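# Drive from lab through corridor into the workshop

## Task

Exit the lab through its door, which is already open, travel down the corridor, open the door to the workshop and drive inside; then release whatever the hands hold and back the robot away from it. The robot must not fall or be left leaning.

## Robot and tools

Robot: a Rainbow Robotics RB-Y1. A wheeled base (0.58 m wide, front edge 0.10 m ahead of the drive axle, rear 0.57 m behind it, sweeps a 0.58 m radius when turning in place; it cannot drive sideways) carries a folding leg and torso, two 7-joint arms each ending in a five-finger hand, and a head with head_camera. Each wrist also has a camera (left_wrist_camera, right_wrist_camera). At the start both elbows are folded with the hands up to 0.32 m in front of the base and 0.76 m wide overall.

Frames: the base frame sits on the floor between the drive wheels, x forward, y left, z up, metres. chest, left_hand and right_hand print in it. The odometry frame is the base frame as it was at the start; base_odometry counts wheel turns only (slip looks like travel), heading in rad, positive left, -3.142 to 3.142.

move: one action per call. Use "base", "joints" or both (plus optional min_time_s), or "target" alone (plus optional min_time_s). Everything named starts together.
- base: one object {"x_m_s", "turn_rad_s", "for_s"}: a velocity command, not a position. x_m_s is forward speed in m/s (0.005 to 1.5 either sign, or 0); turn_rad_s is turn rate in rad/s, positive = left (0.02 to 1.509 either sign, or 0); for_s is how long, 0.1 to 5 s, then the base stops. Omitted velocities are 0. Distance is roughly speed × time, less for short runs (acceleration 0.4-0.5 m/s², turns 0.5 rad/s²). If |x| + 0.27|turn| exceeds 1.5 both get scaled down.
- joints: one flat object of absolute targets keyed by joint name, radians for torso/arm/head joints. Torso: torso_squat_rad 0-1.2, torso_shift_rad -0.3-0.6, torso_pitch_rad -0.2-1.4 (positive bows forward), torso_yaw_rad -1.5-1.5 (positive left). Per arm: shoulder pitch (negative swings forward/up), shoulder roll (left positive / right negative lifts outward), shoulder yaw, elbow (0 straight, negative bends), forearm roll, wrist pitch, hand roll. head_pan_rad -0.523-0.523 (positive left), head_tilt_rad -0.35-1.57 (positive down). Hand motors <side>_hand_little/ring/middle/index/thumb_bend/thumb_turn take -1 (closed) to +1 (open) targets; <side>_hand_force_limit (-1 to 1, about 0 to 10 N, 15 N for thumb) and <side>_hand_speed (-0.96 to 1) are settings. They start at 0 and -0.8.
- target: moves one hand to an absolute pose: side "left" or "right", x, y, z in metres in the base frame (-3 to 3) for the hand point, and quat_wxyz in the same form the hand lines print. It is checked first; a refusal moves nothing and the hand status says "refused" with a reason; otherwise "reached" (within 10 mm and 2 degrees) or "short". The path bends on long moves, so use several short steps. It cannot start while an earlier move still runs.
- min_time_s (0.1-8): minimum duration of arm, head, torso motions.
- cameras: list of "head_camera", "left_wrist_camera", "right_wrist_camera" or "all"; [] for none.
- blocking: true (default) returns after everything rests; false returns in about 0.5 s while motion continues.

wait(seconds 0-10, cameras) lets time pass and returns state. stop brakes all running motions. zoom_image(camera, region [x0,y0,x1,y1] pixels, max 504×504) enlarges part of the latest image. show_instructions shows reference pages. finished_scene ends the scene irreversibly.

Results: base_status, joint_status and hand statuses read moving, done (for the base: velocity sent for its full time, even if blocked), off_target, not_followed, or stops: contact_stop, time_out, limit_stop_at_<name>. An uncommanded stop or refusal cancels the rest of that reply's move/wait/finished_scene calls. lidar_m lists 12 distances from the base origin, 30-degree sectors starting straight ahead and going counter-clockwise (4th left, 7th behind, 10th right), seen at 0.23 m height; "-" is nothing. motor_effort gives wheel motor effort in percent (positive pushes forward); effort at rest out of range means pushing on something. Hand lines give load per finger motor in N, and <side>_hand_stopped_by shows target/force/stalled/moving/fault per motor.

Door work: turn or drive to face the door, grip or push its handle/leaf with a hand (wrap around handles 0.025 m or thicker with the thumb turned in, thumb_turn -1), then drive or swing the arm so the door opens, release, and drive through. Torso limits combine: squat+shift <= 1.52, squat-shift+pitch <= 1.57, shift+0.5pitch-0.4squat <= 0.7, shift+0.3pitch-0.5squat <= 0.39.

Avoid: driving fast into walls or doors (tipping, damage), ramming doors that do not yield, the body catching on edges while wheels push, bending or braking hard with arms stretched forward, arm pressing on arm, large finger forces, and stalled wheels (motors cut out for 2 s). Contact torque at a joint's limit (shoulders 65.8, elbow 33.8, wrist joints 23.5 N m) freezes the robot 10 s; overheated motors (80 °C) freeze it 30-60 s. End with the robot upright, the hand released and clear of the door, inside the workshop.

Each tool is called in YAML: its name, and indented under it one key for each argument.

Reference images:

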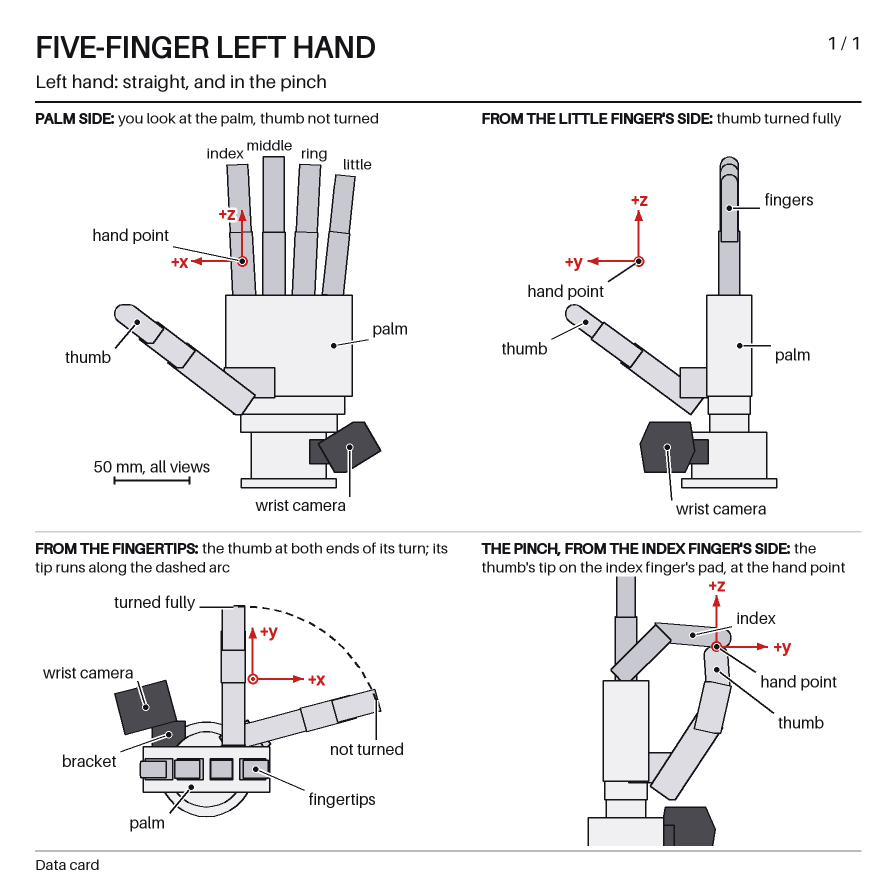

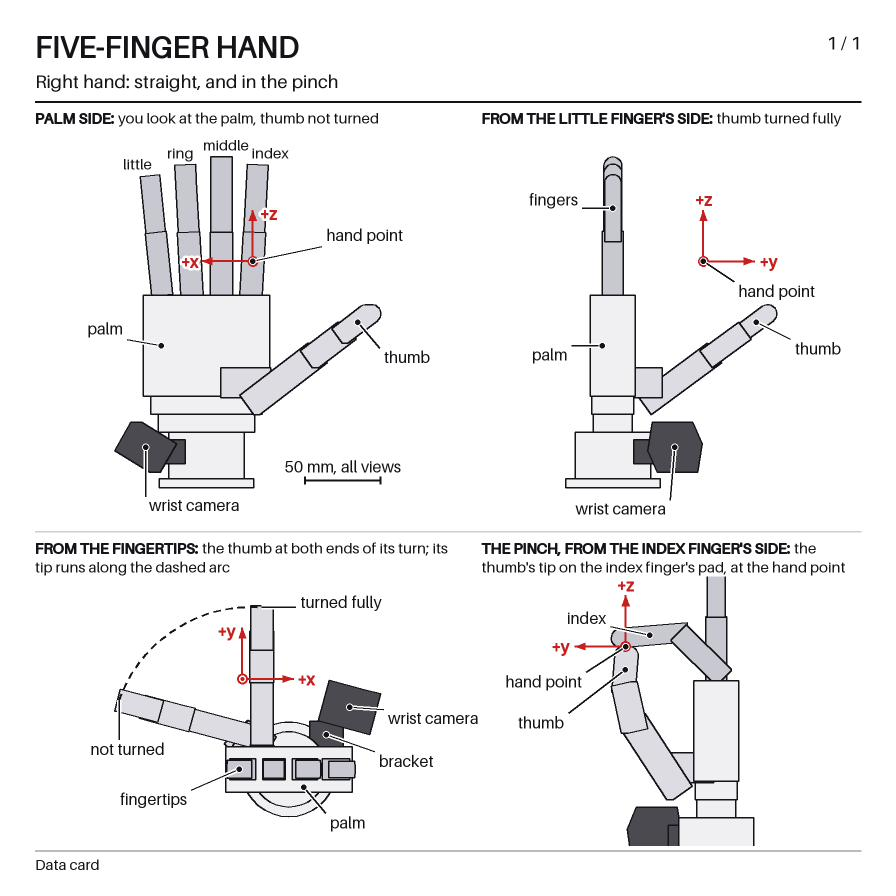

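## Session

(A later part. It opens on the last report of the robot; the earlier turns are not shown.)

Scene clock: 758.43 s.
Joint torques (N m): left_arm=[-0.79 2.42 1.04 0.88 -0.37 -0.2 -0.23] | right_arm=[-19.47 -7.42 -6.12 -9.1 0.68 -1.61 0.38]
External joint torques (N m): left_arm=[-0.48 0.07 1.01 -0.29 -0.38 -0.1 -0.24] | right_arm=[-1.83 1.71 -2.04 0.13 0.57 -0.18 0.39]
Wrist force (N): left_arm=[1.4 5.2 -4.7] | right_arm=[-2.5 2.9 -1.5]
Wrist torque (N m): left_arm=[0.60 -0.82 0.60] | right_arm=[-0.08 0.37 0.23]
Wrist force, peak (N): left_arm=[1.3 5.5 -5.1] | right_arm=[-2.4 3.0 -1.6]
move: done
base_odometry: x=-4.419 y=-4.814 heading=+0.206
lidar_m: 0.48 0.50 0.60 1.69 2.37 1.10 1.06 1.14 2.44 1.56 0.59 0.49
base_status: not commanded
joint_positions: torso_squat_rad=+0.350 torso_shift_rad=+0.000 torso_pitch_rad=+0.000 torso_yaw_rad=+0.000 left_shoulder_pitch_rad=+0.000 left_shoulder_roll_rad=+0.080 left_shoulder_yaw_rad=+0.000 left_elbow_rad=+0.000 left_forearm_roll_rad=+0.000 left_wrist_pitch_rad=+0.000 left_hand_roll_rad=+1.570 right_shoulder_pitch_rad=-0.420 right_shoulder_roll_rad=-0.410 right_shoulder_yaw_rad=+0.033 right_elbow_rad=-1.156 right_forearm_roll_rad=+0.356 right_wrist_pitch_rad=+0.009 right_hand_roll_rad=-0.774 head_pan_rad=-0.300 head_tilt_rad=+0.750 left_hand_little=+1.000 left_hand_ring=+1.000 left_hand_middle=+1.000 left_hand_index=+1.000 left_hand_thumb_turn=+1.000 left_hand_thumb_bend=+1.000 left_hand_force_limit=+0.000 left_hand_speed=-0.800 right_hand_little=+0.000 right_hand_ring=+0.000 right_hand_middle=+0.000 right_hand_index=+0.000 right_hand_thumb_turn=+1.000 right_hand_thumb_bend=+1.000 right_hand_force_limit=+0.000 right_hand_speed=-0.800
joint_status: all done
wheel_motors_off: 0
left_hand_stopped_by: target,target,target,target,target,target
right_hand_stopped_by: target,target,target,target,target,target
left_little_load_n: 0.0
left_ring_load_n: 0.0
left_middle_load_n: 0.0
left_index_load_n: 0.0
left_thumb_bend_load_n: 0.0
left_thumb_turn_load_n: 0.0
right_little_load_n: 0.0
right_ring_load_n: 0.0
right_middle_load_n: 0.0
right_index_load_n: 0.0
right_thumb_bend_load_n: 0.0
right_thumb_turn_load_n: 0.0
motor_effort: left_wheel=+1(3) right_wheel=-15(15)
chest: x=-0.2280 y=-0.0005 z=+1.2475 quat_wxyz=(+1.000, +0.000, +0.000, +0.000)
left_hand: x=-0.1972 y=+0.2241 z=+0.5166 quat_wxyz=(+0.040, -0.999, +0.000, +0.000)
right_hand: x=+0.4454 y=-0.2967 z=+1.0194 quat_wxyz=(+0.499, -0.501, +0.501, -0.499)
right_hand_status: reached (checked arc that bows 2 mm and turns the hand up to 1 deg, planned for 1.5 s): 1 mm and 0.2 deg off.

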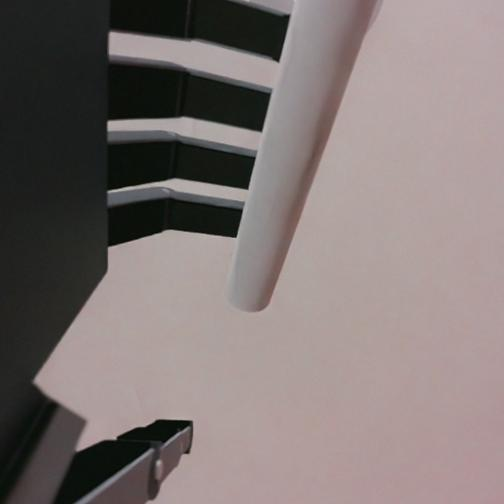

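move:
  target: {"side":"right","x":0.446,"y":-0.297,"z":0.995,"quat_wxyz":[0.5,-0.5,0.5,-0.5]}
  min_time_s: 1.5
  cameras: ["right_wrist_camera"]

move:
  target: {"side":"right","x":0.446,"y":-0.297,"z":0.983,"quat_wxyz":[0.5,-0.5,0.5,-0.5]}
  min_time_s: 1.5
  cameras: ["right_wrist_camera", "head_camera"]

Scene clock: 767.47 s.
Joint torques (N m): left_arm=[-0.62 2.35 1.27 0.8 -0.39 -0.2 -0.23] | right_arm=[-9.66 -1.89 -1.2 -4.32 0.61 -0.12 0.05]
External joint torques (N m): left_arm=[-0.31 0 1.24 -0.37 -0.4 -0.1 -0.23] | right_arm=[8.13 6.82 1.82 5.13 0.64 1.38 0.06]
Wrist force (N): left_arm=[1.1 5.6 -5.3] | right_arm=[3.1 -5.7 13.5]
Wrist torque (N m): left_arm=[0.72 -0.76 0.60] | right_arm=[-0.31 -0.21 0.06]
Wrist force, peak (N): left_arm=[1.1 5.6 -5.3] | right_arm=[1.8 -8.4 15.6]
move: done
base_odometry: x=-4.419 y=-4.814 heading=+0.206
lidar_m: 0.47 0.49 0.61 1.70 2.35 1.10 1.06 1.15 2.45 1.56 0.61 0.49
base_status: not commanded
joint_positions: torso_squat_rad=+0.350 torso_shift_rad=+0.000 torso_pitch_rad=+0.000 torso_yaw_rad=+0.000 left_shoulder_pitch_rad=+0.000 left_shoulder_roll_rad=+0.080 left_shoulder_yaw_rad=+0.000 left_elbow_rad=+0.000 left_forearm_roll_rad=+0.000 left_wrist_pitch_rad=+0.000 left_hand_roll_rad=+1.570 right_shoulder_pitch_rad=-0.441 right_shoulder_roll_rad=-0.344 right_shoulder_yaw_rad=-0.045 right_elbow_rad=-1.037 right_forearm_roll_rad=+0.401 right_wrist_pitch_rad=-0.101 right_hand_roll_rad=-0.724 head_pan_rad=-0.300 head_tilt_rad=+0.750 left_hand_little=+1.000 left_hand_ring=+1.000 left_hand_middle=+1.000 left_hand_index=+1.000 left_hand_thumb_turn=+1.000 left_hand_thumb_bend=+1.000 left_hand_force_limit=+0.000 left_hand_speed=-0.800 right_hand_little=+0.000 right_hand_ring=+0.001 right_hand_middle=+0.000 right_hand_index=+0.000 right_hand_thumb_turn=+1.000 right_hand_thumb_bend=+1.000 right_hand_force_limit=+0.000 right_hand_speed=-0.800
joint_status: all done
wheel_motors_off: 0
left_hand_stopped_by: target,target,target,target,target,target
right_hand_stopped_by: target,target,target,target,target,target
left_little_load_n: 0.0
left_ring_load_n: 0.0
left_middle_load_n: 0.0
left_index_load_n: 0.0
left_thumb_bend_load_n: 0.0
left_thumb_turn_load_n: 0.0
right_little_load_n: 3.0
right_ring_load_n: 3.5
right_middle_load_n: 1.5
right_index_load_n: 2.5
right_thumb_bend_load_n: 0.0
right_thumb_turn_load_n: -0.5
motor_effort: left_wheel=+0(5) right_wheel=-18(18)
chest: x=-0.2280 y=-0.0005 z=+1.2475 quat_wxyz=(+1.000, +0.000, +0.000, +0.000)
left_hand: x=-0.1972 y=+0.2241 z=+0.5166 quat_wxyz=(+0.040, -0.999, +0.000, +0.000)
right_hand: x=+0.4465 y=-0.2970 z=+0.9971 quat_wxyz=(+0.500, -0.500, +0.499, -0.500)
right_hand_status: reached (checked arc that bows 3 mm and turns the hand up to 1 deg, planned for 1.5 s): 2 mm and 0.1 deg off.

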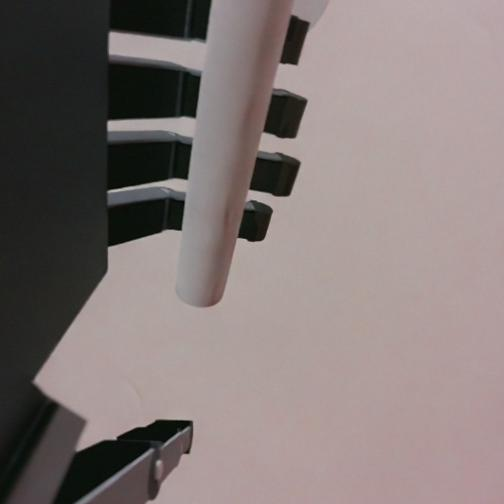

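Scene clock: 769.30 s.
Joint torques (N m): left_arm=[-0.65 2.37 1.12 0.87 -0.37 -0.18 -0.22] | right_arm=[-3.48 -2.04 -1.8 -0.22 0.72 1.87 0.01]
External joint torques (N m): left_arm=[-0.34 0.03 1.09 -0.31 -0.38 -0.09 -0.22] | right_arm=[14.45 6.5 0.67 9.29 0.81 3.42 0.01]
Wrist force (N): left_arm=[1.1 4.9 -5.0] | right_arm=[0.8 -11.6 19.5]
Wrist torque (N m): left_arm=[0.58 -0.77 0.62] | right_arm=[-0.57 -0.72 -0.38]
Wrist force, peak (N): left_arm=[1.3 5.8 -5.0] | right_arm=[-3.5 -13.2 22.8]
move: done
base_odometry: x=-4.419 y=-4.814 heading=+0.206
lidar_m: 0.47 0.50 0.61 1.70 2.36 1.10 1.05 1.15 2.45 1.56 0.59 0.50
base_status: not commanded
joint_positions: torso_squat_rad=+0.350 torso_shift_rad=+0.000 torso_pitch_rad=+0.000 torso_yaw_rad=+0.000 left_shoulder_pitch_rad=+0.000 left_shoulder_roll_rad=+0.080 left_shoulder_yaw_rad=+0.000 left_elbow_rad=+0.000 left_forearm_roll_rad=+0.000 left_wrist_pitch_rad=+0.000 left_hand_roll_rad=+1.570 right_shoulder_pitch_rad=-0.459 right_shoulder_roll_rad=-0.313 right_shoulder_yaw_rad=-0.091 right_elbow_rad=-0.967 right_forearm_roll_rad=+0.415 right_wrist_pitch_rad=-0.163 right_hand_roll_rad=-0.687 head_pan_rad=-0.300 head_tilt_rad=+0.750 left_hand_little=+1.000 left_hand_ring=+1.000 left_hand_middle=+1.000 left_hand_index=+1.000 left_hand_thumb_turn=+1.000 left_hand_thumb_bend=+1.000 left_hand_force_limit=+0.000 left_hand_speed=-0.800 right_hand_little=+0.001 right_hand_ring=+0.001 right_hand_middle=+0.000 right_hand_index=+0.000 right_hand_thumb_turn=+1.000 right_hand_thumb_bend=+1.000 right_hand_force_limit=+0.000 right_hand_speed=-0.800
joint_status: all done
wheel_motors_off: 0
left_hand_stopped_by: target,target,target,target,target,target
right_hand_stopped_by: target,target,target,target,target,target
left_little_load_n: 0.0
left_ring_load_n: 0.0
left_middle_load_n: 0.0
left_index_load_n: 0.0
left_thumb_bend_load_n: 0.0
left_thumb_turn_load_n: 0.0
right_little_load_n: 5.5
right_ring_load_n: 4.5
right_middle_load_n: 1.0
right_index_load_n: 0.5
right_thumb_bend_load_n: 0.0
right_thumb_turn_load_n: -0.5
motor_effort: left_wheel=-2(4) right_wheel=-21(22)
chest: x=-0.2280 y=-0.0005 z=+1.2475 quat_wxyz=(+1.000, +0.000, +0.000, +0.000)
left_hand: x=-0.1972 y=+0.2240 z=+0.5166 quat_wxyz=(+0.040, -0.999, +0.000, +0.000)
right_hand: x=+0.4475 y=-0.2966 z=+0.9869 quat_wxyz=(+0.502, -0.499, +0.498, -0.501)
right_hand_status: reached (checked arc that bows 2 mm and turns the hand up to 0 deg, planned for 1.5 s): 4 mm and 0.4 deg off.
pictures: head_camera, right_wrist_camera

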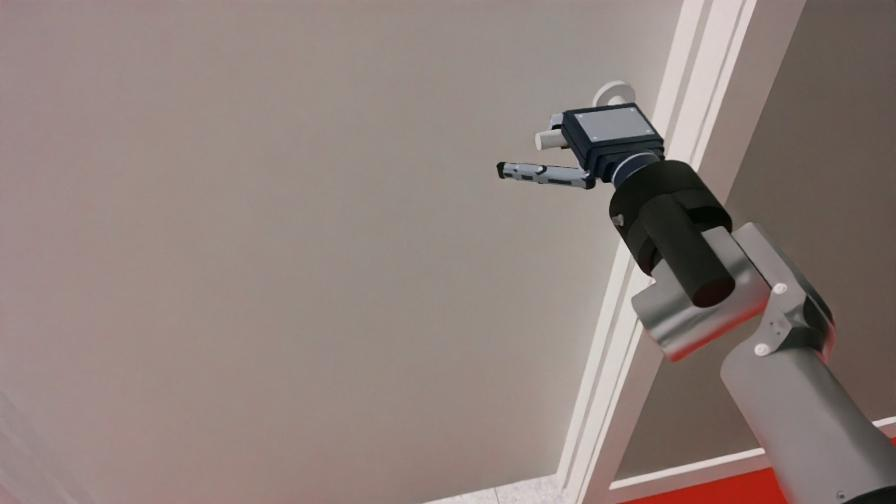

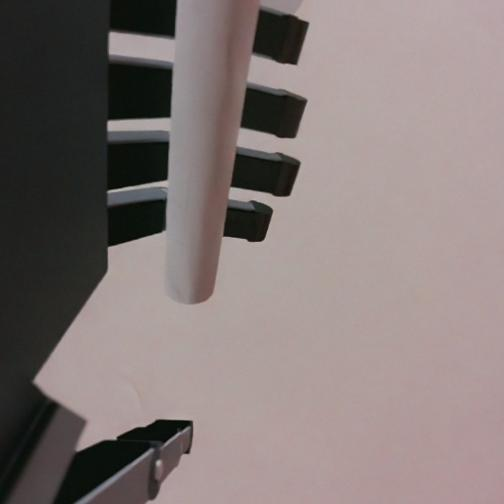

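move:
  target: {"side":"right","x":0.445,"y":-0.297,"z":1.06,"quat_wxyz":[0.5,-0.5,0.5,-0.5]}
  min_time_s: 2
  cameras: ["right_wrist_camera"]

move:
  joints: {"right_hand_little":-1,"right_hand_ring":-1,"right_hand_middle":-1,"right_hand_index":-1}
  cameras: ["right_wrist_camera", "head_camera"]

Scene clock: 810.03 s.
Joint torques (N m): left_arm=[-0.73 2.46 0.89 0.86 -0.4 -0.16 -0.25] | right_arm=[-15.84 -11.7 -4.48 -9.33 0.2 -1.04 0]
External joint torques (N m): left_arm=[-0.43 0.11 0.86 -0.31 -0.41 -0.06 -0.25] | right_arm=[1.76 -1.79 1.16 -0.69 -0.12 0.26 0]
Wrist force (N): left_arm=[1.2 5.0 -4.6] | right_arm=[-2.2 3.1 -1.7]
Wrist torque (N m): left_arm=[0.54 -0.79 0.60] | right_arm=[-0.03 0.33 0.17]
Wrist force, peak (N): left_arm=[1.3 5.4 -5.4] | right_arm=[-15.1 -5.3 25.5]
move: done
base_odometry: x=-4.419 y=-4.814 heading=+0.206
lidar_m: 0.48 0.49 0.61 1.69 2.36 1.11 1.06 1.14 2.44 1.57 0.59 0.50
base_status: not commanded
joint_positions: torso_squat_rad=+0.350 torso_shift_rad=+0.000 torso_pitch_rad=+0.000 torso_yaw_rad=+0.000 left_shoulder_pitch_rad=+0.000 left_shoulder_roll_rad=+0.080 left_shoulder_yaw_rad=+0.000 left_elbow_rad=+0.000 left_forearm_roll_rad=+0.000 left_wrist_pitch_rad=+0.000 left_hand_roll_rad=+1.570 right_shoulder_pitch_rad=-0.418 right_shoulder_roll_rad=-0.520 right_shoulder_yaw_rad=+0.127 right_elbow_rad=-1.309 right_forearm_roll_rad=+0.309 right_wrist_pitch_rad=+0.157 right_hand_roll_rad=-0.863 head_pan_rad=-0.300 head_tilt_rad=+0.750 left_hand_little=+1.000 left_hand_ring=+1.000 left_hand_middle=+1.000 left_hand_index=+1.000 left_hand_thumb_turn=+1.000 left_hand_thumb_bend=+1.000 left_hand_force_limit=+0.000 left_hand_speed=-0.800 right_hand_little=+0.000 right_hand_ring=+0.000 right_hand_middle=+0.000 right_hand_index=+0.000 right_hand_thumb_turn=+1.000 right_hand_thumb_bend=+1.000 right_hand_force_limit=+0.000 right_hand_speed=-0.800
joint_status: all done
wheel_motors_off: 0
left_hand_stopped_by: target,target,target,target,target,target
right_hand_stopped_by: target,target,target,target,target,target
left_little_load_n: 0.0
left_ring_load_n: -0.5
left_middle_load_n: 0.0
left_index_load_n: 0.0
left_thumb_bend_load_n: 0.0
left_thumb_turn_load_n: 0.0
right_little_load_n: 0.0
right_ring_load_n: 0.0
right_middle_load_n: 0.0
right_index_load_n: 0.0
right_thumb_bend_load_n: 0.0
right_thumb_turn_load_n: 0.0
motor_effort: left_wheel=+5(7) right_wheel=-24(27)
chest: x=-0.2278 y=-0.0005 z=+1.2475 quat_wxyz=(+1.000, +0.000, +0.000, +0.000)
left_hand: x=-0.1972 y=+0.2241 z=+0.5166 quat_wxyz=(+0.040, -0.999, +0.000, +0.000)
right_hand: x=+0.4451 y=-0.2971 z=+1.0598 quat_wxyz=(+0.500, -0.500, +0.500, -0.500)
right_hand_status: reached (checked arc that bows 12 mm and turns the hand up to 2 deg, planned for 2.0 s): 0 mm and 0.0 deg off.

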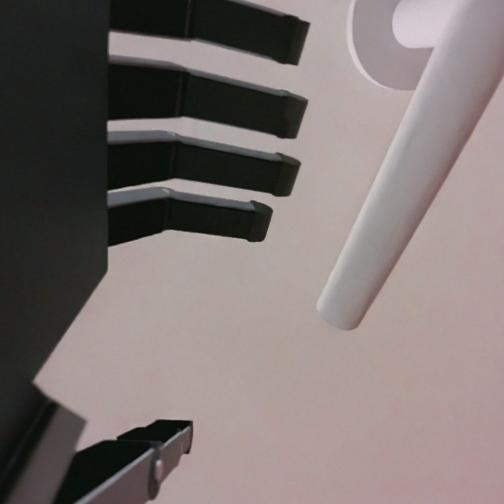

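Scene clock: 812.33 s.
Joint torques (N m): left_arm=[-0.67 2.3 0.91 0.71 -0.38 -0.2 -0.24] | right_arm=[-16.14 -11.48 -4.31 -9.29 0.3 -1.07 0.08]
External joint torques (N m): left_arm=[-0.37 -0.05 0.88 -0.46 -0.39 -0.11 -0.24] | right_arm=[1.44 -1.57 1.32 -0.66 -0.02 0.22 0.08]
Wrist force (N): left_arm=[1.4 4.7 -5.0] | right_arm=[-2.4 2.9 -1.7]
Wrist torque (N m): left_arm=[0.55 -0.82 0.62] | right_arm=[-0.05 0.35 0.15]
Wrist force, peak (N): left_arm=[1.4 5.4 -5.4] | right_arm=[-2.5 3.0 -1.5]
move: done
base_odometry: x=-4.419 y=-4.814 heading=+0.206
lidar_m: 0.47 0.50 0.61 1.70 2.37 1.10 1.06 1.13 2.45 1.57 0.59 0.51
base_status: not commanded
joint_positions: torso_squat_rad=+0.350 torso_shift_rad=+0.000 torso_pitch_rad=+0.000 torso_yaw_rad=+0.000 left_shoulder_pitch_rad=+0.000 left_shoulder_roll_rad=+0.080 left_shoulder_yaw_rad=+0.000 left_elbow_rad=+0.000 left_forearm_roll_rad=+0.000 left_wrist_pitch_rad=+0.000 left_hand_roll_rad=+1.570 right_shoulder_pitch_rad=-0.418 right_shoulder_roll_rad=-0.520 right_shoulder_yaw_rad=+0.127 right_elbow_rad=-1.309 right_forearm_roll_rad=+0.309 right_wrist_pitch_rad=+0.157 right_hand_roll_rad=-0.863 head_pan_rad=-0.300 head_tilt_rad=+0.750 left_hand_little=+1.000 left_hand_ring=+1.000 left_hand_middle=+1.000 left_hand_index=+1.000 left_hand_thumb_turn=+1.000 left_hand_thumb_bend=+1.000 left_hand_force_limit=+0.000 left_hand_speed=-0.800 right_hand_little=-1.000 right_hand_ring=-1.000 right_hand_middle=-1.000 right_hand_index=-1.000 right_hand_thumb_turn=+1.000 right_hand_thumb_bend=+1.000 right_hand_force_limit=+0.000 right_hand_speed=-0.800
joint_status: all done
wheel_motors_off: 0
left_hand_stopped_by: target,target,target,target,target,target
right_hand_stopped_by: target,target,target,target,target,target
left_little_load_n: 0.0
left_ring_load_n: 0.0
left_middle_load_n: 0.0
left_index_load_n: 0.0
left_thumb_bend_load_n: 0.0
left_thumb_turn_load_n: 0.0
right_little_load_n: 0.0
right_ring_load_n: -0.5
right_middle_load_n: 0.0
right_index_load_n: 0.0
right_thumb_bend_load_n: 0.0
right_thumb_turn_load_n: 0.0
motor_effort: left_wheel=+4(7) right_wheel=-24(25)
chest: x=-0.2278 y=-0.0005 z=+1.2475 quat_wxyz=(+1.000, +0.000, +0.000, +0.000)
left_hand: x=-0.1972 y=+0.2241 z=+0.5166 quat_wxyz=(+0.040, -0.999, +0.000, +0.000)
right_hand: x=+0.4451 y=-0.2971 z=+1.0598 quat_wxyz=(+0.500, -0.500, +0.500, -0.500)
pictures: head_camera, right_wrist_camera

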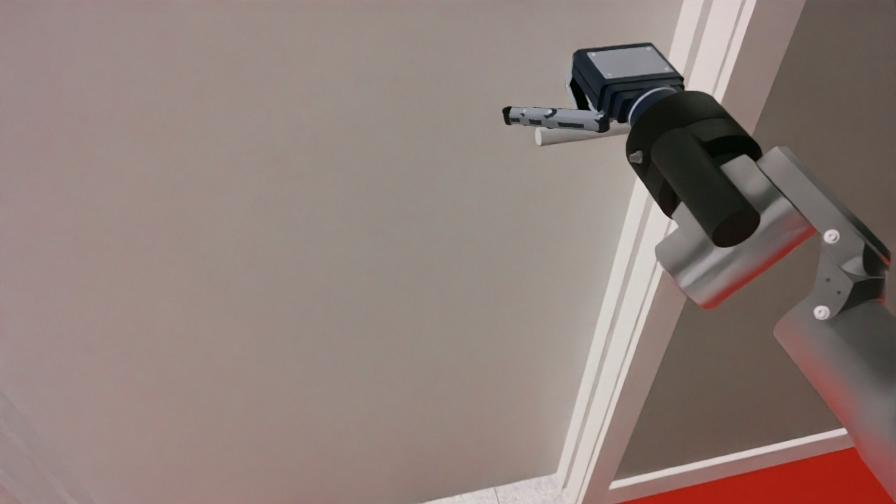

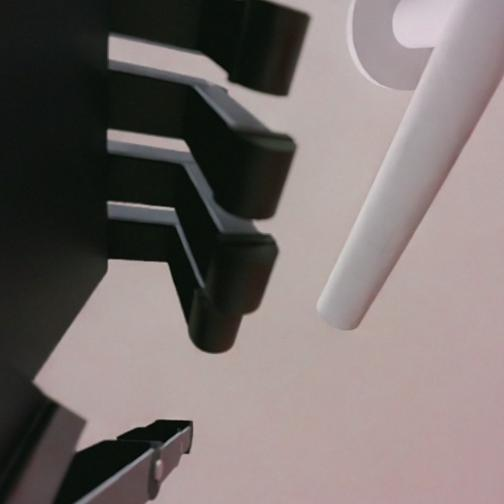

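move:
  joints: {"left_elbow_rad":-1.8,"left_hand_little":-1,"left_hand_ring":-1,"left_hand_middle":-1,"left_hand_index":-1}
  min_time_s: 2

move:
  target: {"side":"left","x":0.28,"y":0.06,"z":1.10,"quat_wxyz":[0,0.7071,0,0.7071]}
  min_time_s: 2.5
  cameras: ["head_camera"]

move:
  target: {"side":"right","x":0.435,"y":-0.29,"z":1.05,"quat_wxyz":[0.4305,-0.5610,0.5610,-0.4305]}
  min_time_s: 2
  cameras: ["right_wrist_camera", "head_camera"]

Scene clock: 906.63 s.
Joint torques (N m): left_arm=[-11.3 1.55 1.68 -10.89 -0.25 -1.79 -0.14] | right_arm=[-16.28 -11.18 -4.38 -9.29 0.22 -0.94 -0.08]
External joint torques (N m): left_arm=[0.13 0.17 0.7 -0.26 -0.36 0.2 -0.18] | right_arm=[1.3 -1.26 1.25 -0.66 -0.1 0.35 -0.08]
Wrist force (N): left_arm=[-4.2 4.9 -12.3] | right_arm=[-2.2 2.8 -1.7]
Wrist torque (N m): left_arm=[0.97 -0.59 0.31] | right_arm=[-0.07 0.34 0.16]
Wrist force, peak (N): left_arm=[-4.3 5.4 -12.6] | right_arm=[-2.5 3.1 -1.7]
move: off_target
base_odometry: x=-4.419 y=-4.814 heading=+0.206
lidar_m: 0.48 0.49 0.60 1.72 2.37 1.11 1.06 1.14 2.46 1.56 0.59 0.50
base_status: not commanded
joint_positions: torso_squat_rad=+0.350 torso_shift_rad=+0.000 torso_pitch_rad=+0.000 torso_yaw_rad=+0.000 left_shoulder_pitch_rad=+0.000 left_shoulder_roll_rad=+0.080 left_shoulder_yaw_rad=+0.000 left_elbow_rad=-1.800 left_forearm_roll_rad=+0.000 left_wrist_pitch_rad=+0.000 left_hand_roll_rad=+1.570 right_shoulder_pitch_rad=-0.418 right_shoulder_roll_rad=-0.520 right_shoulder_yaw_rad=+0.127 right_elbow_rad=-1.309 right_forearm_roll_rad=+0.309 right_wrist_pitch_rad=+0.157 right_hand_roll_rad=-0.863 head_pan_rad=-0.300 head_tilt_rad=+0.750 left_hand_little=-1.000 left_hand_ring=-1.000 left_hand_middle=+1.000 left_hand_index=-1.000 left_hand_thumb_turn=+1.000 left_hand_thumb_bend=+1.000 left_hand_force_limit=+0.000 left_hand_speed=-0.800 right_hand_little=-1.000 right_hand_ring=-1.000 right_hand_middle=-1.000 right_hand_index=-1.000 right_hand_thumb_turn=+1.000 right_hand_thumb_bend=+1.000 right_hand_force_limit=+0.000 right_hand_speed=-0.800
joint_status: left_hand_middle off_target (ended at +1.000, target -1.000); the others done
wheel_motors_off: 0
left_hand_stopped_by: target,target,fault,target,target,target
right_hand_stopped_by: target,target,target,target,target,target
left_little_load_n: 0.0
left_ring_load_n: 0.0
left_middle_load_n: 0.0
left_index_load_n: 0.0
left_thumb_bend_load_n: 0.0
left_thumb_turn_load_n: 0.0
right_little_load_n: 0.0
right_ring_load_n: 0.0
right_middle_load_n: 0.0
right_index_load_n: 0.0
right_thumb_bend_load_n: 0.0
right_thumb_turn_load_n: -0.5
motor_effort: left_wheel=+4(8) right_wheel=-23(24)
chest: x=-0.2279 y=-0.0005 z=+1.2475 quat_wxyz=(+1.000, +0.000, +0.000, +0.000)
left_hand: x=+0.3219 y=+0.1718 z=+1.1682 quat_wxyz=(+0.025, -0.621, +0.032, -0.783)
right_hand: x=+0.4450 y=-0.2971 z=+1.0599 quat_wxyz=(+0.500, -0.500, +0.500, -0.500)
pictures: none

Scene clock: 909.47 s.
Joint torques (N m): left_arm=[-8.59 -4.45 -0.86 -11.69 -1.01 -1.13 0.12] | right_arm=[-16.51 -11.05 -4.14 -9.01 0.2 -1.03 0.05]
External joint torques (N m): left_arm=[-0.03 -0.47 -0.31 -1.01 -0.51 0.03 0.08] | right_arm=[1.07 -1.13 1.49 -0.38 -0.12 0.27 0.06]
Wrist force (N): left_arm=[-4.4 4.8 -10.6] | right_arm=[-2.3 3.0 -1.7]
Wrist torque (N m): left_arm=[0.92 -0.55 0.34] | right_arm=[-0.04 0.36 0.16]
Wrist force, peak (N): left_arm=[-4.2 5.2 -12.2] | right_arm=[-2.3 3.2 -1.7]
move: done
base_odometry: x=-4.419 y=-4.814 heading=+0.206
lidar_m: 0.47 0.50 0.59 1.71 2.37 1.10 1.06 1.14 2.45 1.57 0.60 0.50
base_status: not commanded
joint_positions: torso_squat_rad=+0.350 torso_shift_rad=+0.000 torso_pitch_rad=+0.000 torso_yaw_rad=+0.000 left_shoulder_pitch_rad=+0.154 left_shoulder_roll_rad=+0.000 left_shoulder_yaw_rad=-0.400 left_elbow_rad=-1.909 left_forearm_roll_rad=-1.070 left_wrist_pitch_rad=+0.386 left_hand_roll_rad=+2.552 right_shoulder_pitch_rad=-0.418 right_shoulder_roll_rad=-0.520 right_shoulder_yaw_rad=+0.127 right_elbow_rad=-1.309 right_forearm_roll_rad=+0.309 right_wrist_pitch_rad=+0.157 right_hand_roll_rad=-0.863 head_pan_rad=-0.300 head_tilt_rad=+0.750 left_hand_little=-1.000 left_hand_ring=-1.000 left_hand_middle=+1.000 left_hand_index=-1.000 left_hand_thumb_turn=+1.000 left_hand_thumb_bend=+1.000 left_hand_force_limit=+0.000 left_hand_speed=-0.800 right_hand_little=-1.000 right_hand_ring=-1.000 right_hand_middle=-1.000 right_hand_index=-1.000 right_hand_thumb_turn=+1.000 right_hand_thumb_bend=+1.000 right_hand_force_limit=+0.000 right_hand_speed=-0.800
joint_status: all done
wheel_motors_off: 0
left_hand_stopped_by: target,target,fault,target,target,target
right_hand_stopped_by: target,target,target,target,target,target
left_little_load_n: 0.0
left_ring_load_n: 0.0
left_middle_load_n: 0.0
left_index_load_n: 0.0
left_thumb_bend_load_n: 0.0
left_thumb_turn_load_n: 0.0
right_little_load_n: 0.0
right_ring_load_n: 0.0
right_middle_load_n: 0.0
right_index_load_n: 0.0
right_thumb_bend_load_n: 0.0
right_thumb_turn_load_n: 0.0
motor_effort: left_wheel=+4(7) right_wheel=-23(23)
chest: x=-0.2279 y=-0.0005 z=+1.2475 quat_wxyz=(+1.000, +0.000, +0.000, +0.000)
left_hand: x=+0.2799 y=+0.0600 z=+1.1005 quat_wxyz=(-0.002, -0.710, +0.004, -0.705)
left_hand_status: reached (checked arc that bows 17 mm and turns the hand up to 14 deg, planned for 2.5 s): 0 mm and 0.6 deg off.
right_hand: x=+0.4450 y=-0.2971 z=+1.0599 quat_wxyz=(+0.500, -0.500, +0.500, -0.500)

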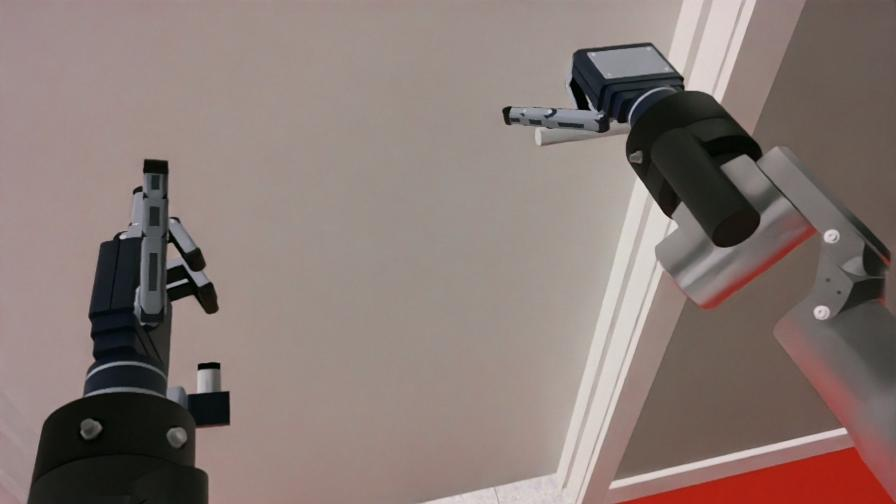

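Scene clock: 911.80 s.
Joint torques (N m): left_arm=[-8.8 -4.28 -0.92 -11.78 -1.08 -1.14 0.17] | right_arm=[-20.24 -13.1 -7.3 -6.38 0.79 -1.03 0.24]
External joint torques (N m): left_arm=[-0.24 -0.3 -0.37 -1.1 -0.58 0.01 0.13] | right_arm=[-1.42 -1.44 1.41 -0.38 0.02 0.26 0.24]
Wrist force (N): left_arm=[-4.6 4.8 -10.3] | right_arm=[-2.3 2.8 0.0]
Wrist torque (N m): left_arm=[0.89 -0.51 0.31] | right_arm=[-0.15 0.29 0.24]
Wrist force, peak (N): left_arm=[-4.8 4.8 -11.0] | right_arm=[-2.3 3.2 -1.5]
move: done
base_odometry: x=-4.419 y=-4.814 heading=+0.206
lidar_m: 0.48 0.50 0.60 1.71 2.35 1.11 1.06 1.15 2.45 1.56 0.61 0.51
base_status: not commanded
joint_positions: torso_squat_rad=+0.350 torso_shift_rad=+0.000 torso_pitch_rad=+0.000 torso_yaw_rad=+0.000 left_shoulder_pitch_rad=+0.154 left_shoulder_roll_rad=+0.000 left_shoulder_yaw_rad=-0.400 left_elbow_rad=-1.909 left_forearm_roll_rad=-1.070 left_wrist_pitch_rad=+0.386 left_hand_roll_rad=+2.552 right_shoulder_pitch_rad=-0.575 right_shoulder_roll_rad=-0.792 right_shoulder_yaw_rad=+0.442 right_elbow_rad=-1.391 right_forearm_roll_rad=-0.134 right_wrist_pitch_rad=+0.497 right_hand_roll_rad=-0.837 head_pan_rad=-0.300 head_tilt_rad=+0.750 left_hand_little=-1.000 left_hand_ring=-1.000 left_hand_middle=+1.000 left_hand_index=-1.000 left_hand_thumb_turn=+1.000 left_hand_thumb_bend=+1.000 left_hand_force_limit=+0.000 left_hand_speed=-0.800 right_hand_little=-1.000 right_hand_ring=-1.000 right_hand_middle=-1.000 right_hand_index=-1.000 right_hand_thumb_turn=+1.000 right_hand_thumb_bend=+1.000 right_hand_force_limit=+0.000 right_hand_speed=-0.800
joint_status: all done
wheel_motors_off: 0
left_hand_stopped_by: target,target,fault,target,target,target
right_hand_stopped_by: target,target,target,target,target,target
left_little_load_n: 0.0
left_ring_load_n: 0.0
left_middle_load_n: 0.0
left_index_load_n: 0.0
left_thumb_bend_load_n: 0.0
left_thumb_turn_load_n: 0.0
right_little_load_n: 0.0
right_ring_load_n: 0.0
right_middle_load_n: 0.0
right_index_load_n: 0.0
right_thumb_bend_load_n: 0.0
right_thumb_turn_load_n: -0.5
motor_effort: left_wheel=+3(8) right_wheel=-23(23)
chest: x=-0.2279 y=-0.0005 z=+1.2475 quat_wxyz=(+1.000, +0.000, +0.000, +0.000)
left_hand: x=+0.2799 y=+0.0600 z=+1.1005 quat_wxyz=(-0.002, -0.710, +0.004, -0.705)
right_hand: x=+0.4349 y=-0.2900 z=+1.0498 quat_wxyz=(+0.430, -0.561, +0.561, -0.431)
right_hand_status: reached (checked arc that bows 14 mm and turns the hand up to 15 deg, planned for 2.0 s): 0 mm and 0.1 deg off.
pictures: head_camera, right_wrist_camera

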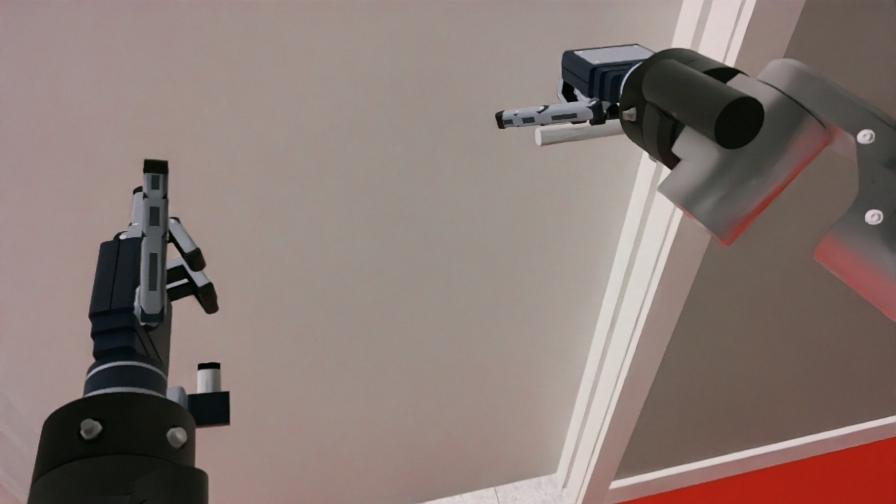

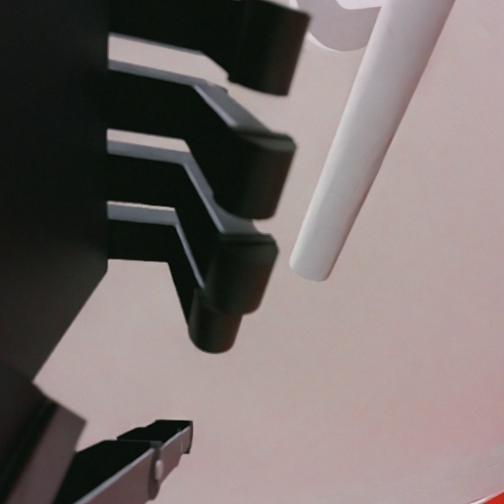

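move:
  target: {"side":"right","x":0.449,"y":-0.29,"z":1.028,"quat_wxyz":[0.4305,-0.5610,0.5610,-0.4305]}
  min_time_s: 1.5
  cameras: ["right_wrist_camera"]

move:
  target: {"side":"right","x":0.449,"y":-0.292,"z":1.010,"quat_wxyz":[0.4012,-0.5824,0.5383,-0.4594]}
  min_time_s: 1.5
  cameras: ["right_wrist_camera"]

Scene clock: 948.17 s.
Joint torques (N m): left_arm=[-8.68 -4.28 -0.86 -11.72 -1.03 -1.02 0.12] | right_arm=[-21.12 -9.97 -6.83 -6.08 1.27 -1.5 0.33]
External joint torques (N m): left_arm=[-0.12 -0.3 -0.31 -1.05 -0.53 0.13 0.08] | right_arm=[-1.58 1.44 1.18 0.19 0.61 -0.21 0.33]
Wrist force (N): left_arm=[-4.5 4.8 -10.5] | right_arm=[-2.4 2.7 -0.2]
Wrist torque (N m): left_arm=[0.89 -0.51 0.32] | right_arm=[-0.14 0.33 0.23]
Wrist force, peak (N): left_arm=[-4.7 4.8 -11.1] | right_arm=[-2.5 3.1 -0.3]
move: done
base_odometry: x=-4.419 y=-4.814 heading=+0.206
lidar_m: 0.47 0.51 0.60 1.72 2.37 1.10 1.06 1.14 2.47 1.56 0.60 0.49
base_status: not commanded
joint_positions: torso_squat_rad=+0.350 torso_shift_rad=+0.000 torso_pitch_rad=+0.000 torso_yaw_rad=+0.000 left_shoulder_pitch_rad=+0.154 left_shoulder_roll_rad=+0.000 left_shoulder_yaw_rad=-0.400 left_elbow_rad=-1.909 left_forearm_roll_rad=-1.070 left_wrist_pitch_rad=+0.386 left_hand_roll_rad=+2.552 right_shoulder_pitch_rad=-0.610 right_shoulder_roll_rad=-0.730 right_shoulder_yaw_rad=+0.454 right_elbow_rad=-1.248 right_forearm_roll_rad=-0.097 right_wrist_pitch_rad=+0.409 right_hand_roll_rad=-0.832 head_pan_rad=-0.300 head_tilt_rad=+0.750 left_hand_little=-1.000 left_hand_ring=-1.000 left_hand_middle=+1.000 left_hand_index=-1.000 left_hand_thumb_turn=+1.000 left_hand_thumb_bend=+1.000 left_hand_force_limit=+0.000 left_hand_speed=-0.800 right_hand_little=-1.000 right_hand_ring=-1.000 right_hand_middle=-1.000 right_hand_index=-1.000 right_hand_thumb_turn=+1.000 right_hand_thumb_bend=+1.000 right_hand_force_limit=+0.000 right_hand_speed=-0.800
joint_status: all done
wheel_motors_off: 0
left_hand_stopped_by: target,target,fault,target,target,target
right_hand_stopped_by: target,target,target,target,target,target
left_little_load_n: 0.0
left_ring_load_n: 0.0
left_middle_load_n: 0.0
left_index_load_n: 0.0
left_thumb_bend_load_n: 0.0
left_thumb_turn_load_n: 0.0
right_little_load_n: 0.0
right_ring_load_n: 0.0
right_middle_load_n: 0.5
right_index_load_n: 0.0
right_thumb_bend_load_n: 0.0
right_thumb_turn_load_n: 0.0
motor_effort: left_wheel=+6(8) right_wheel=-23(23)
chest: x=-0.2279 y=-0.0005 z=+1.2475 quat_wxyz=(+1.000, +0.000, +0.000, +0.000)
left_hand: x=+0.2799 y=+0.0600 z=+1.1005 quat_wxyz=(-0.002, -0.710, +0.004, -0.705)
right_hand: x=+0.4484 y=-0.2903 z=+1.0280 quat_wxyz=(+0.430, -0.561, +0.561, -0.431)
right_hand_status: reached (checked arc that bows 7 mm and turns the hand up to 1 deg, planned for 1.5 s): 1 mm and 0.1 deg off.

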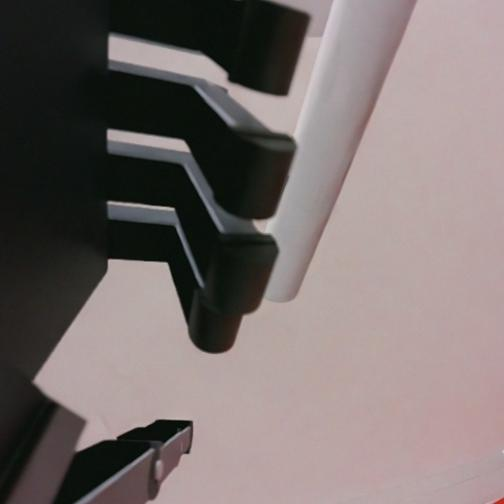

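Scene clock: 950.00 s.
Joint torques (N m): left_arm=[-8.42 -4.43 -0.86 -11.72 -0.97 -0.99 0.1] | right_arm=[-18.46 -8.9 -9.77 -6.39 1.28 -0.82 0.21]
External joint torques (N m): left_arm=[0.14 -0.45 -0.31 -1.04 -0.46 0.16 0.06] | right_arm=[1.13 1.95 -2.22 0.19 0.58 0.36 0.21]
Wrist force (N): left_arm=[-4.7 4.7 -10.4] | right_arm=[-2.9 2.6 -0.2]
Wrist torque (N m): left_arm=[0.88 -0.47 0.33] | right_arm=[-0.15 0.34 0.19]
Wrist force, peak (N): left_arm=[-5.0 4.7 -11.2] | right_arm=[-2.9 2.8 -0.3]
move: done
base_odometry: x=-4.419 y=-4.814 heading=+0.206
lidar_m: 0.48 0.49 0.60 1.69 2.37 1.10 1.06 1.15 2.44 1.57 0.60 0.50
base_status: not commanded
joint_positions: torso_squat_rad=+0.350 torso_shift_rad=+0.000 torso_pitch_rad=+0.000 torso_yaw_rad=+0.000 left_shoulder_pitch_rad=+0.154 left_shoulder_roll_rad=+0.000 left_shoulder_yaw_rad=-0.400 left_elbow_rad=-1.909 left_forearm_roll_rad=-1.070 left_wrist_pitch_rad=+0.386 left_hand_roll_rad=+2.552 right_shoulder_pitch_rad=-0.603 right_shoulder_roll_rad=-0.678 right_shoulder_yaw_rad=+0.450 right_elbow_rad=-1.216 right_forearm_roll_rad=+0.027 right_wrist_pitch_rad=+0.412 right_hand_roll_rad=-0.808 head_pan_rad=-0.300 head_tilt_rad=+0.750 left_hand_little=-1.000 left_hand_ring=-1.000 left_hand_middle=+1.000 left_hand_index=-1.000 left_hand_thumb_turn=+1.000 left_hand_thumb_bend=+1.000 left_hand_force_limit=+0.000 left_hand_speed=-0.800 right_hand_little=-1.000 right_hand_ring=-1.000 right_hand_middle=-1.000 right_hand_index=-1.000 right_hand_thumb_turn=+1.000 right_hand_thumb_bend=+1.000 right_hand_force_limit=+0.000 right_hand_speed=-0.800
joint_status: all done
wheel_motors_off: 0
left_hand_stopped_by: target,target,fault,target,target,target
right_hand_stopped_by: target,target,target,target,target,target
left_little_load_n: 0.0
left_ring_load_n: 0.0
left_middle_load_n: 0.0
left_index_load_n: 0.0
left_thumb_bend_load_n: 0.0
left_thumb_turn_load_n: 0.0
right_little_load_n: 0.0
right_ring_load_n: 0.0
right_middle_load_n: 0.0
right_index_load_n: 0.0
right_thumb_bend_load_n: 0.0
right_thumb_turn_load_n: 0.0
motor_effort: left_wheel=+7(7) right_wheel=-22(23)
chest: x=-0.2279 y=-0.0005 z=+1.2475 quat_wxyz=(+1.000, +0.000, +0.000, +0.000)
left_hand: x=+0.2799 y=+0.0600 z=+1.1005 quat_wxyz=(-0.002, -0.710, +0.004, -0.705)
right_hand: x=+0.4489 y=-0.2920 z=+1.0100 quat_wxyz=(+0.401, -0.583, +0.538, -0.459)
right_hand_status: reached (checked arc that bows 1 mm and turns the hand up to 6 deg, planned for 1.5 s): 0 mm and 0.1 deg off.

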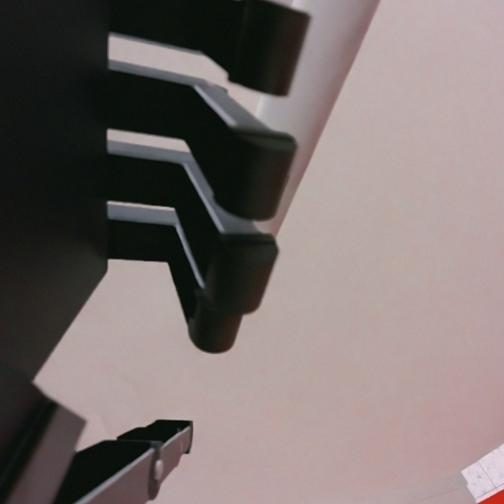

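move:
  target: {"side":"right","x":0.449,"y":-0.294,"z":0.994,"quat_wxyz":[0.3695,-0.6029,0.5129,-0.4868]}
  min_time_s: 1.5
  cameras: ["right_wrist_camera"]

move:
  target: {"side":"right","x":0.449,"y":-0.302,"z":0.975,"quat_wxyz":[0.3045,-0.6382,0.4592,-0.5377]}
  min_time_s: 1.5
  cameras: ["right_wrist_camera","head_camera"]

Scene clock: 959.77 s.
Joint torques (N m): left_arm=[-8.4 -4.41 -1.12 -11.75 -0.92 -1.06 0.04] | right_arm=[-14.07 -7.91 -7.09 -3.92 1.03 0.34 0.42]
External joint torques (N m): left_arm=[0.16 -0.43 -0.57 -1.07 -0.41 0.09 0] | right_arm=[5.57 2.35 -0.01 2.95 0.29 1.38 0.41]
Wrist force (N): left_arm=[-4.5 4.9 -10.6] | right_arm=[-3.2 -3.8 -2.1]
Wrist torque (N m): left_arm=[0.94 -0.53 0.33] | right_arm=[-0.15 0.38 0.22]
Wrist force, peak (N): left_arm=[-4.3 5.1 -11.1] | right_arm=[-3.4 -4.2 -2.3]
move: done
base_odometry: x=-4.419 y=-4.814 heading=+0.206
lidar_m: 0.47 0.50 0.60 1.70 2.36 1.10 1.06 1.15 2.45 1.55 0.60 0.50
base_status: not commanded
joint_positions: torso_squat_rad=+0.350 torso_shift_rad=+0.000 torso_pitch_rad=+0.000 torso_yaw_rad=+0.000 left_shoulder_pitch_rad=+0.154 left_shoulder_roll_rad=+0.000 left_shoulder_yaw_rad=-0.400 left_elbow_rad=-1.909 left_forearm_roll_rad=-1.070 left_wrist_pitch_rad=+0.386 left_hand_roll_rad=+2.552 right_shoulder_pitch_rad=-0.598 right_shoulder_roll_rad=-0.628 right_shoulder_yaw_rad=+0.445 right_elbow_rad=-1.185 right_forearm_roll_rad=+0.155 right_wrist_pitch_rad=+0.418 right_hand_roll_rad=-0.787 head_pan_rad=-0.300 head_tilt_rad=+0.750 left_hand_little=-1.000 left_hand_ring=-1.000 left_hand_middle=+1.000 left_hand_index=-1.000 left_hand_thumb_turn=+1.000 left_hand_thumb_bend=+1.000 left_hand_force_limit=+0.000 left_hand_speed=-0.800 right_hand_little=-1.000 right_hand_ring=-1.000 right_hand_middle=-1.000 right_hand_index=-1.000 right_hand_thumb_turn=+1.000 right_hand_thumb_bend=+1.000 right_hand_force_limit=+0.000 right_hand_speed=-0.800
joint_status: all done
wheel_motors_off: 0
left_hand_stopped_by: target,target,fault,target,target,target
right_hand_stopped_by: target,target,target,target,target,target
left_little_load_n: 0.5
left_ring_load_n: 0.0
left_middle_load_n: 0.0
left_index_load_n: 0.0
left_thumb_bend_load_n: 0.0
left_thumb_turn_load_n: 0.0
right_little_load_n: 0.0
right_ring_load_n: 0.0
right_middle_load_n: 0.0
right_index_load_n: -0.5
right_thumb_bend_load_n: 0.0
right_thumb_turn_load_n: -0.5
motor_effort: left_wheel=+5(7) right_wheel=-22(23)
chest: x=-0.2280 y=-0.0005 z=+1.2475 quat_wxyz=(+1.000, +0.000, +0.000, +0.000)
left_hand: x=+0.2799 y=+0.0600 z=+1.1005 quat_wxyz=(-0.002, -0.710, +0.004, -0.705)
right_hand: x=+0.4494 y=-0.2937 z=+0.9952 quat_wxyz=(+0.370, -0.603, +0.512, -0.487)
right_hand_status: reached (checked arc that bows 1 mm and turns the hand up to 6 deg, planned for 1.5 s): 1 mm and 0.1 deg off.

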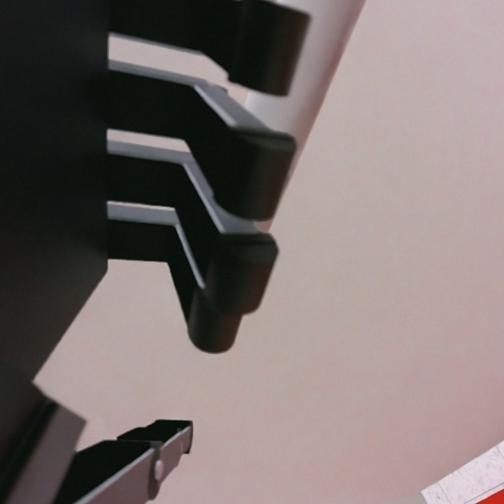

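Scene clock: 961.60 s.
Joint torques (N m): left_arm=[-8.38 -4.41 -0.71 -11.69 -0.96 -1.17 0.11] | right_arm=[-14.51 -7.04 -3.2 -2.39 0.77 1.15 0.54]
External joint torques (N m): left_arm=[0.18 -0.43 -0.16 -1.01 -0.46 -0.02 0.07] | right_arm=[5.21 2.34 3.24 4.75 -0.05 1.9 0.53]
Wrist force (N): left_arm=[-4.7 4.3 -10.4] | right_arm=[-3.0 -7.6 -3.5]
Wrist torque (N m): left_arm=[0.82 -0.47 0.35] | right_arm=[-0.16 0.44 0.18]
Wrist force, peak (N): left_arm=[-4.5 4.9 -11.0] | right_arm=[-4.5 -7.0 -5.2]
move: done
base_odometry: x=-4.419 y=-4.814 heading=+0.206
lidar_m: 0.47 0.50 0.60 1.71 2.38 1.10 1.06 1.13 2.45 1.55 0.60 0.50
base_status: not commanded
joint_positions: torso_squat_rad=+0.350 torso_shift_rad=+0.000 torso_pitch_rad=+0.000 torso_yaw_rad=+0.000 left_shoulder_pitch_rad=+0.154 left_shoulder_roll_rad=+0.000 left_shoulder_yaw_rad=-0.400 left_elbow_rad=-1.909 left_forearm_roll_rad=-1.070 left_wrist_pitch_rad=+0.386 left_hand_roll_rad=+2.552 right_shoulder_pitch_rad=-0.599 right_shoulder_roll_rad=-0.559 right_shoulder_yaw_rad=+0.454 right_elbow_rad=-1.133 right_forearm_roll_rad=+0.367 right_wrist_pitch_rad=+0.444 right_hand_roll_rad=-0.746 head_pan_rad=-0.300 head_tilt_rad=+0.750 left_hand_little=-1.000 left_hand_ring=-1.000 left_hand_middle=+1.000 left_hand_index=-1.000 left_hand_thumb_turn=+1.000 left_hand_thumb_bend=+1.000 left_hand_force_limit=+0.000 left_hand_speed=-0.800 right_hand_little=-1.000 right_hand_ring=-1.000 right_hand_middle=-1.000 right_hand_index=-1.000 right_hand_thumb_turn=+1.000 right_hand_thumb_bend=+1.000 right_hand_force_limit=+0.000 right_hand_speed=-0.800
joint_status: all done
wheel_motors_off: 0
left_hand_stopped_by: target,target,fault,target,target,target
right_hand_stopped_by: target,target,target,target,target,target
left_little_load_n: 0.0
left_ring_load_n: 0.0
left_middle_load_n: 0.0
left_index_load_n: 0.0
left_thumb_bend_load_n: 0.0
left_thumb_turn_load_n: 0.0
right_little_load_n: 0.0
right_ring_load_n: 0.0
right_middle_load_n: 0.0
right_index_load_n: -1.0
right_thumb_bend_load_n: 0.0
right_thumb_turn_load_n: 0.0
motor_effort: left_wheel=+4(8) right_wheel=-22(23)
chest: x=-0.2280 y=-0.0005 z=+1.2475 quat_wxyz=(+1.000, +0.000, +0.000, +0.000)
left_hand: x=+0.2798 y=+0.0600 z=+1.1005 quat_wxyz=(-0.002, -0.709, +0.004, -0.705)
right_hand: x=+0.4490 y=-0.3015 z=+0.9765 quat_wxyz=(+0.305, -0.640, +0.459, -0.536)
right_hand_status: reached (checked arc that bows 2 mm and turns the hand up to 12 deg, planned for 1.5 s): 2 mm and 0.3 deg off.
pictures: head_camera, right_wrist_camera

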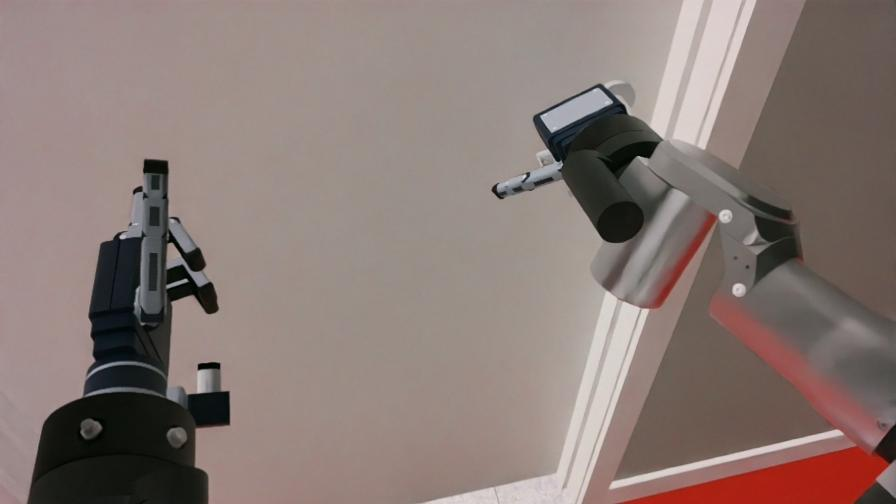

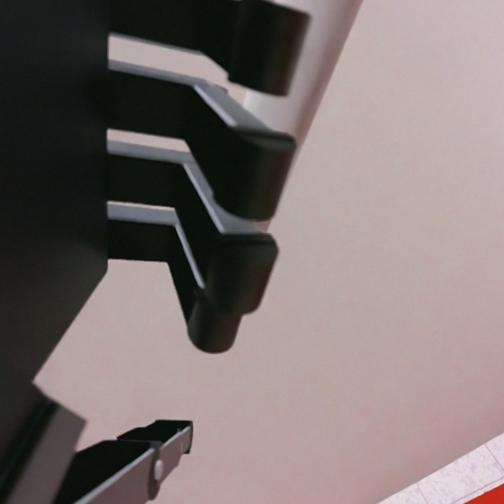

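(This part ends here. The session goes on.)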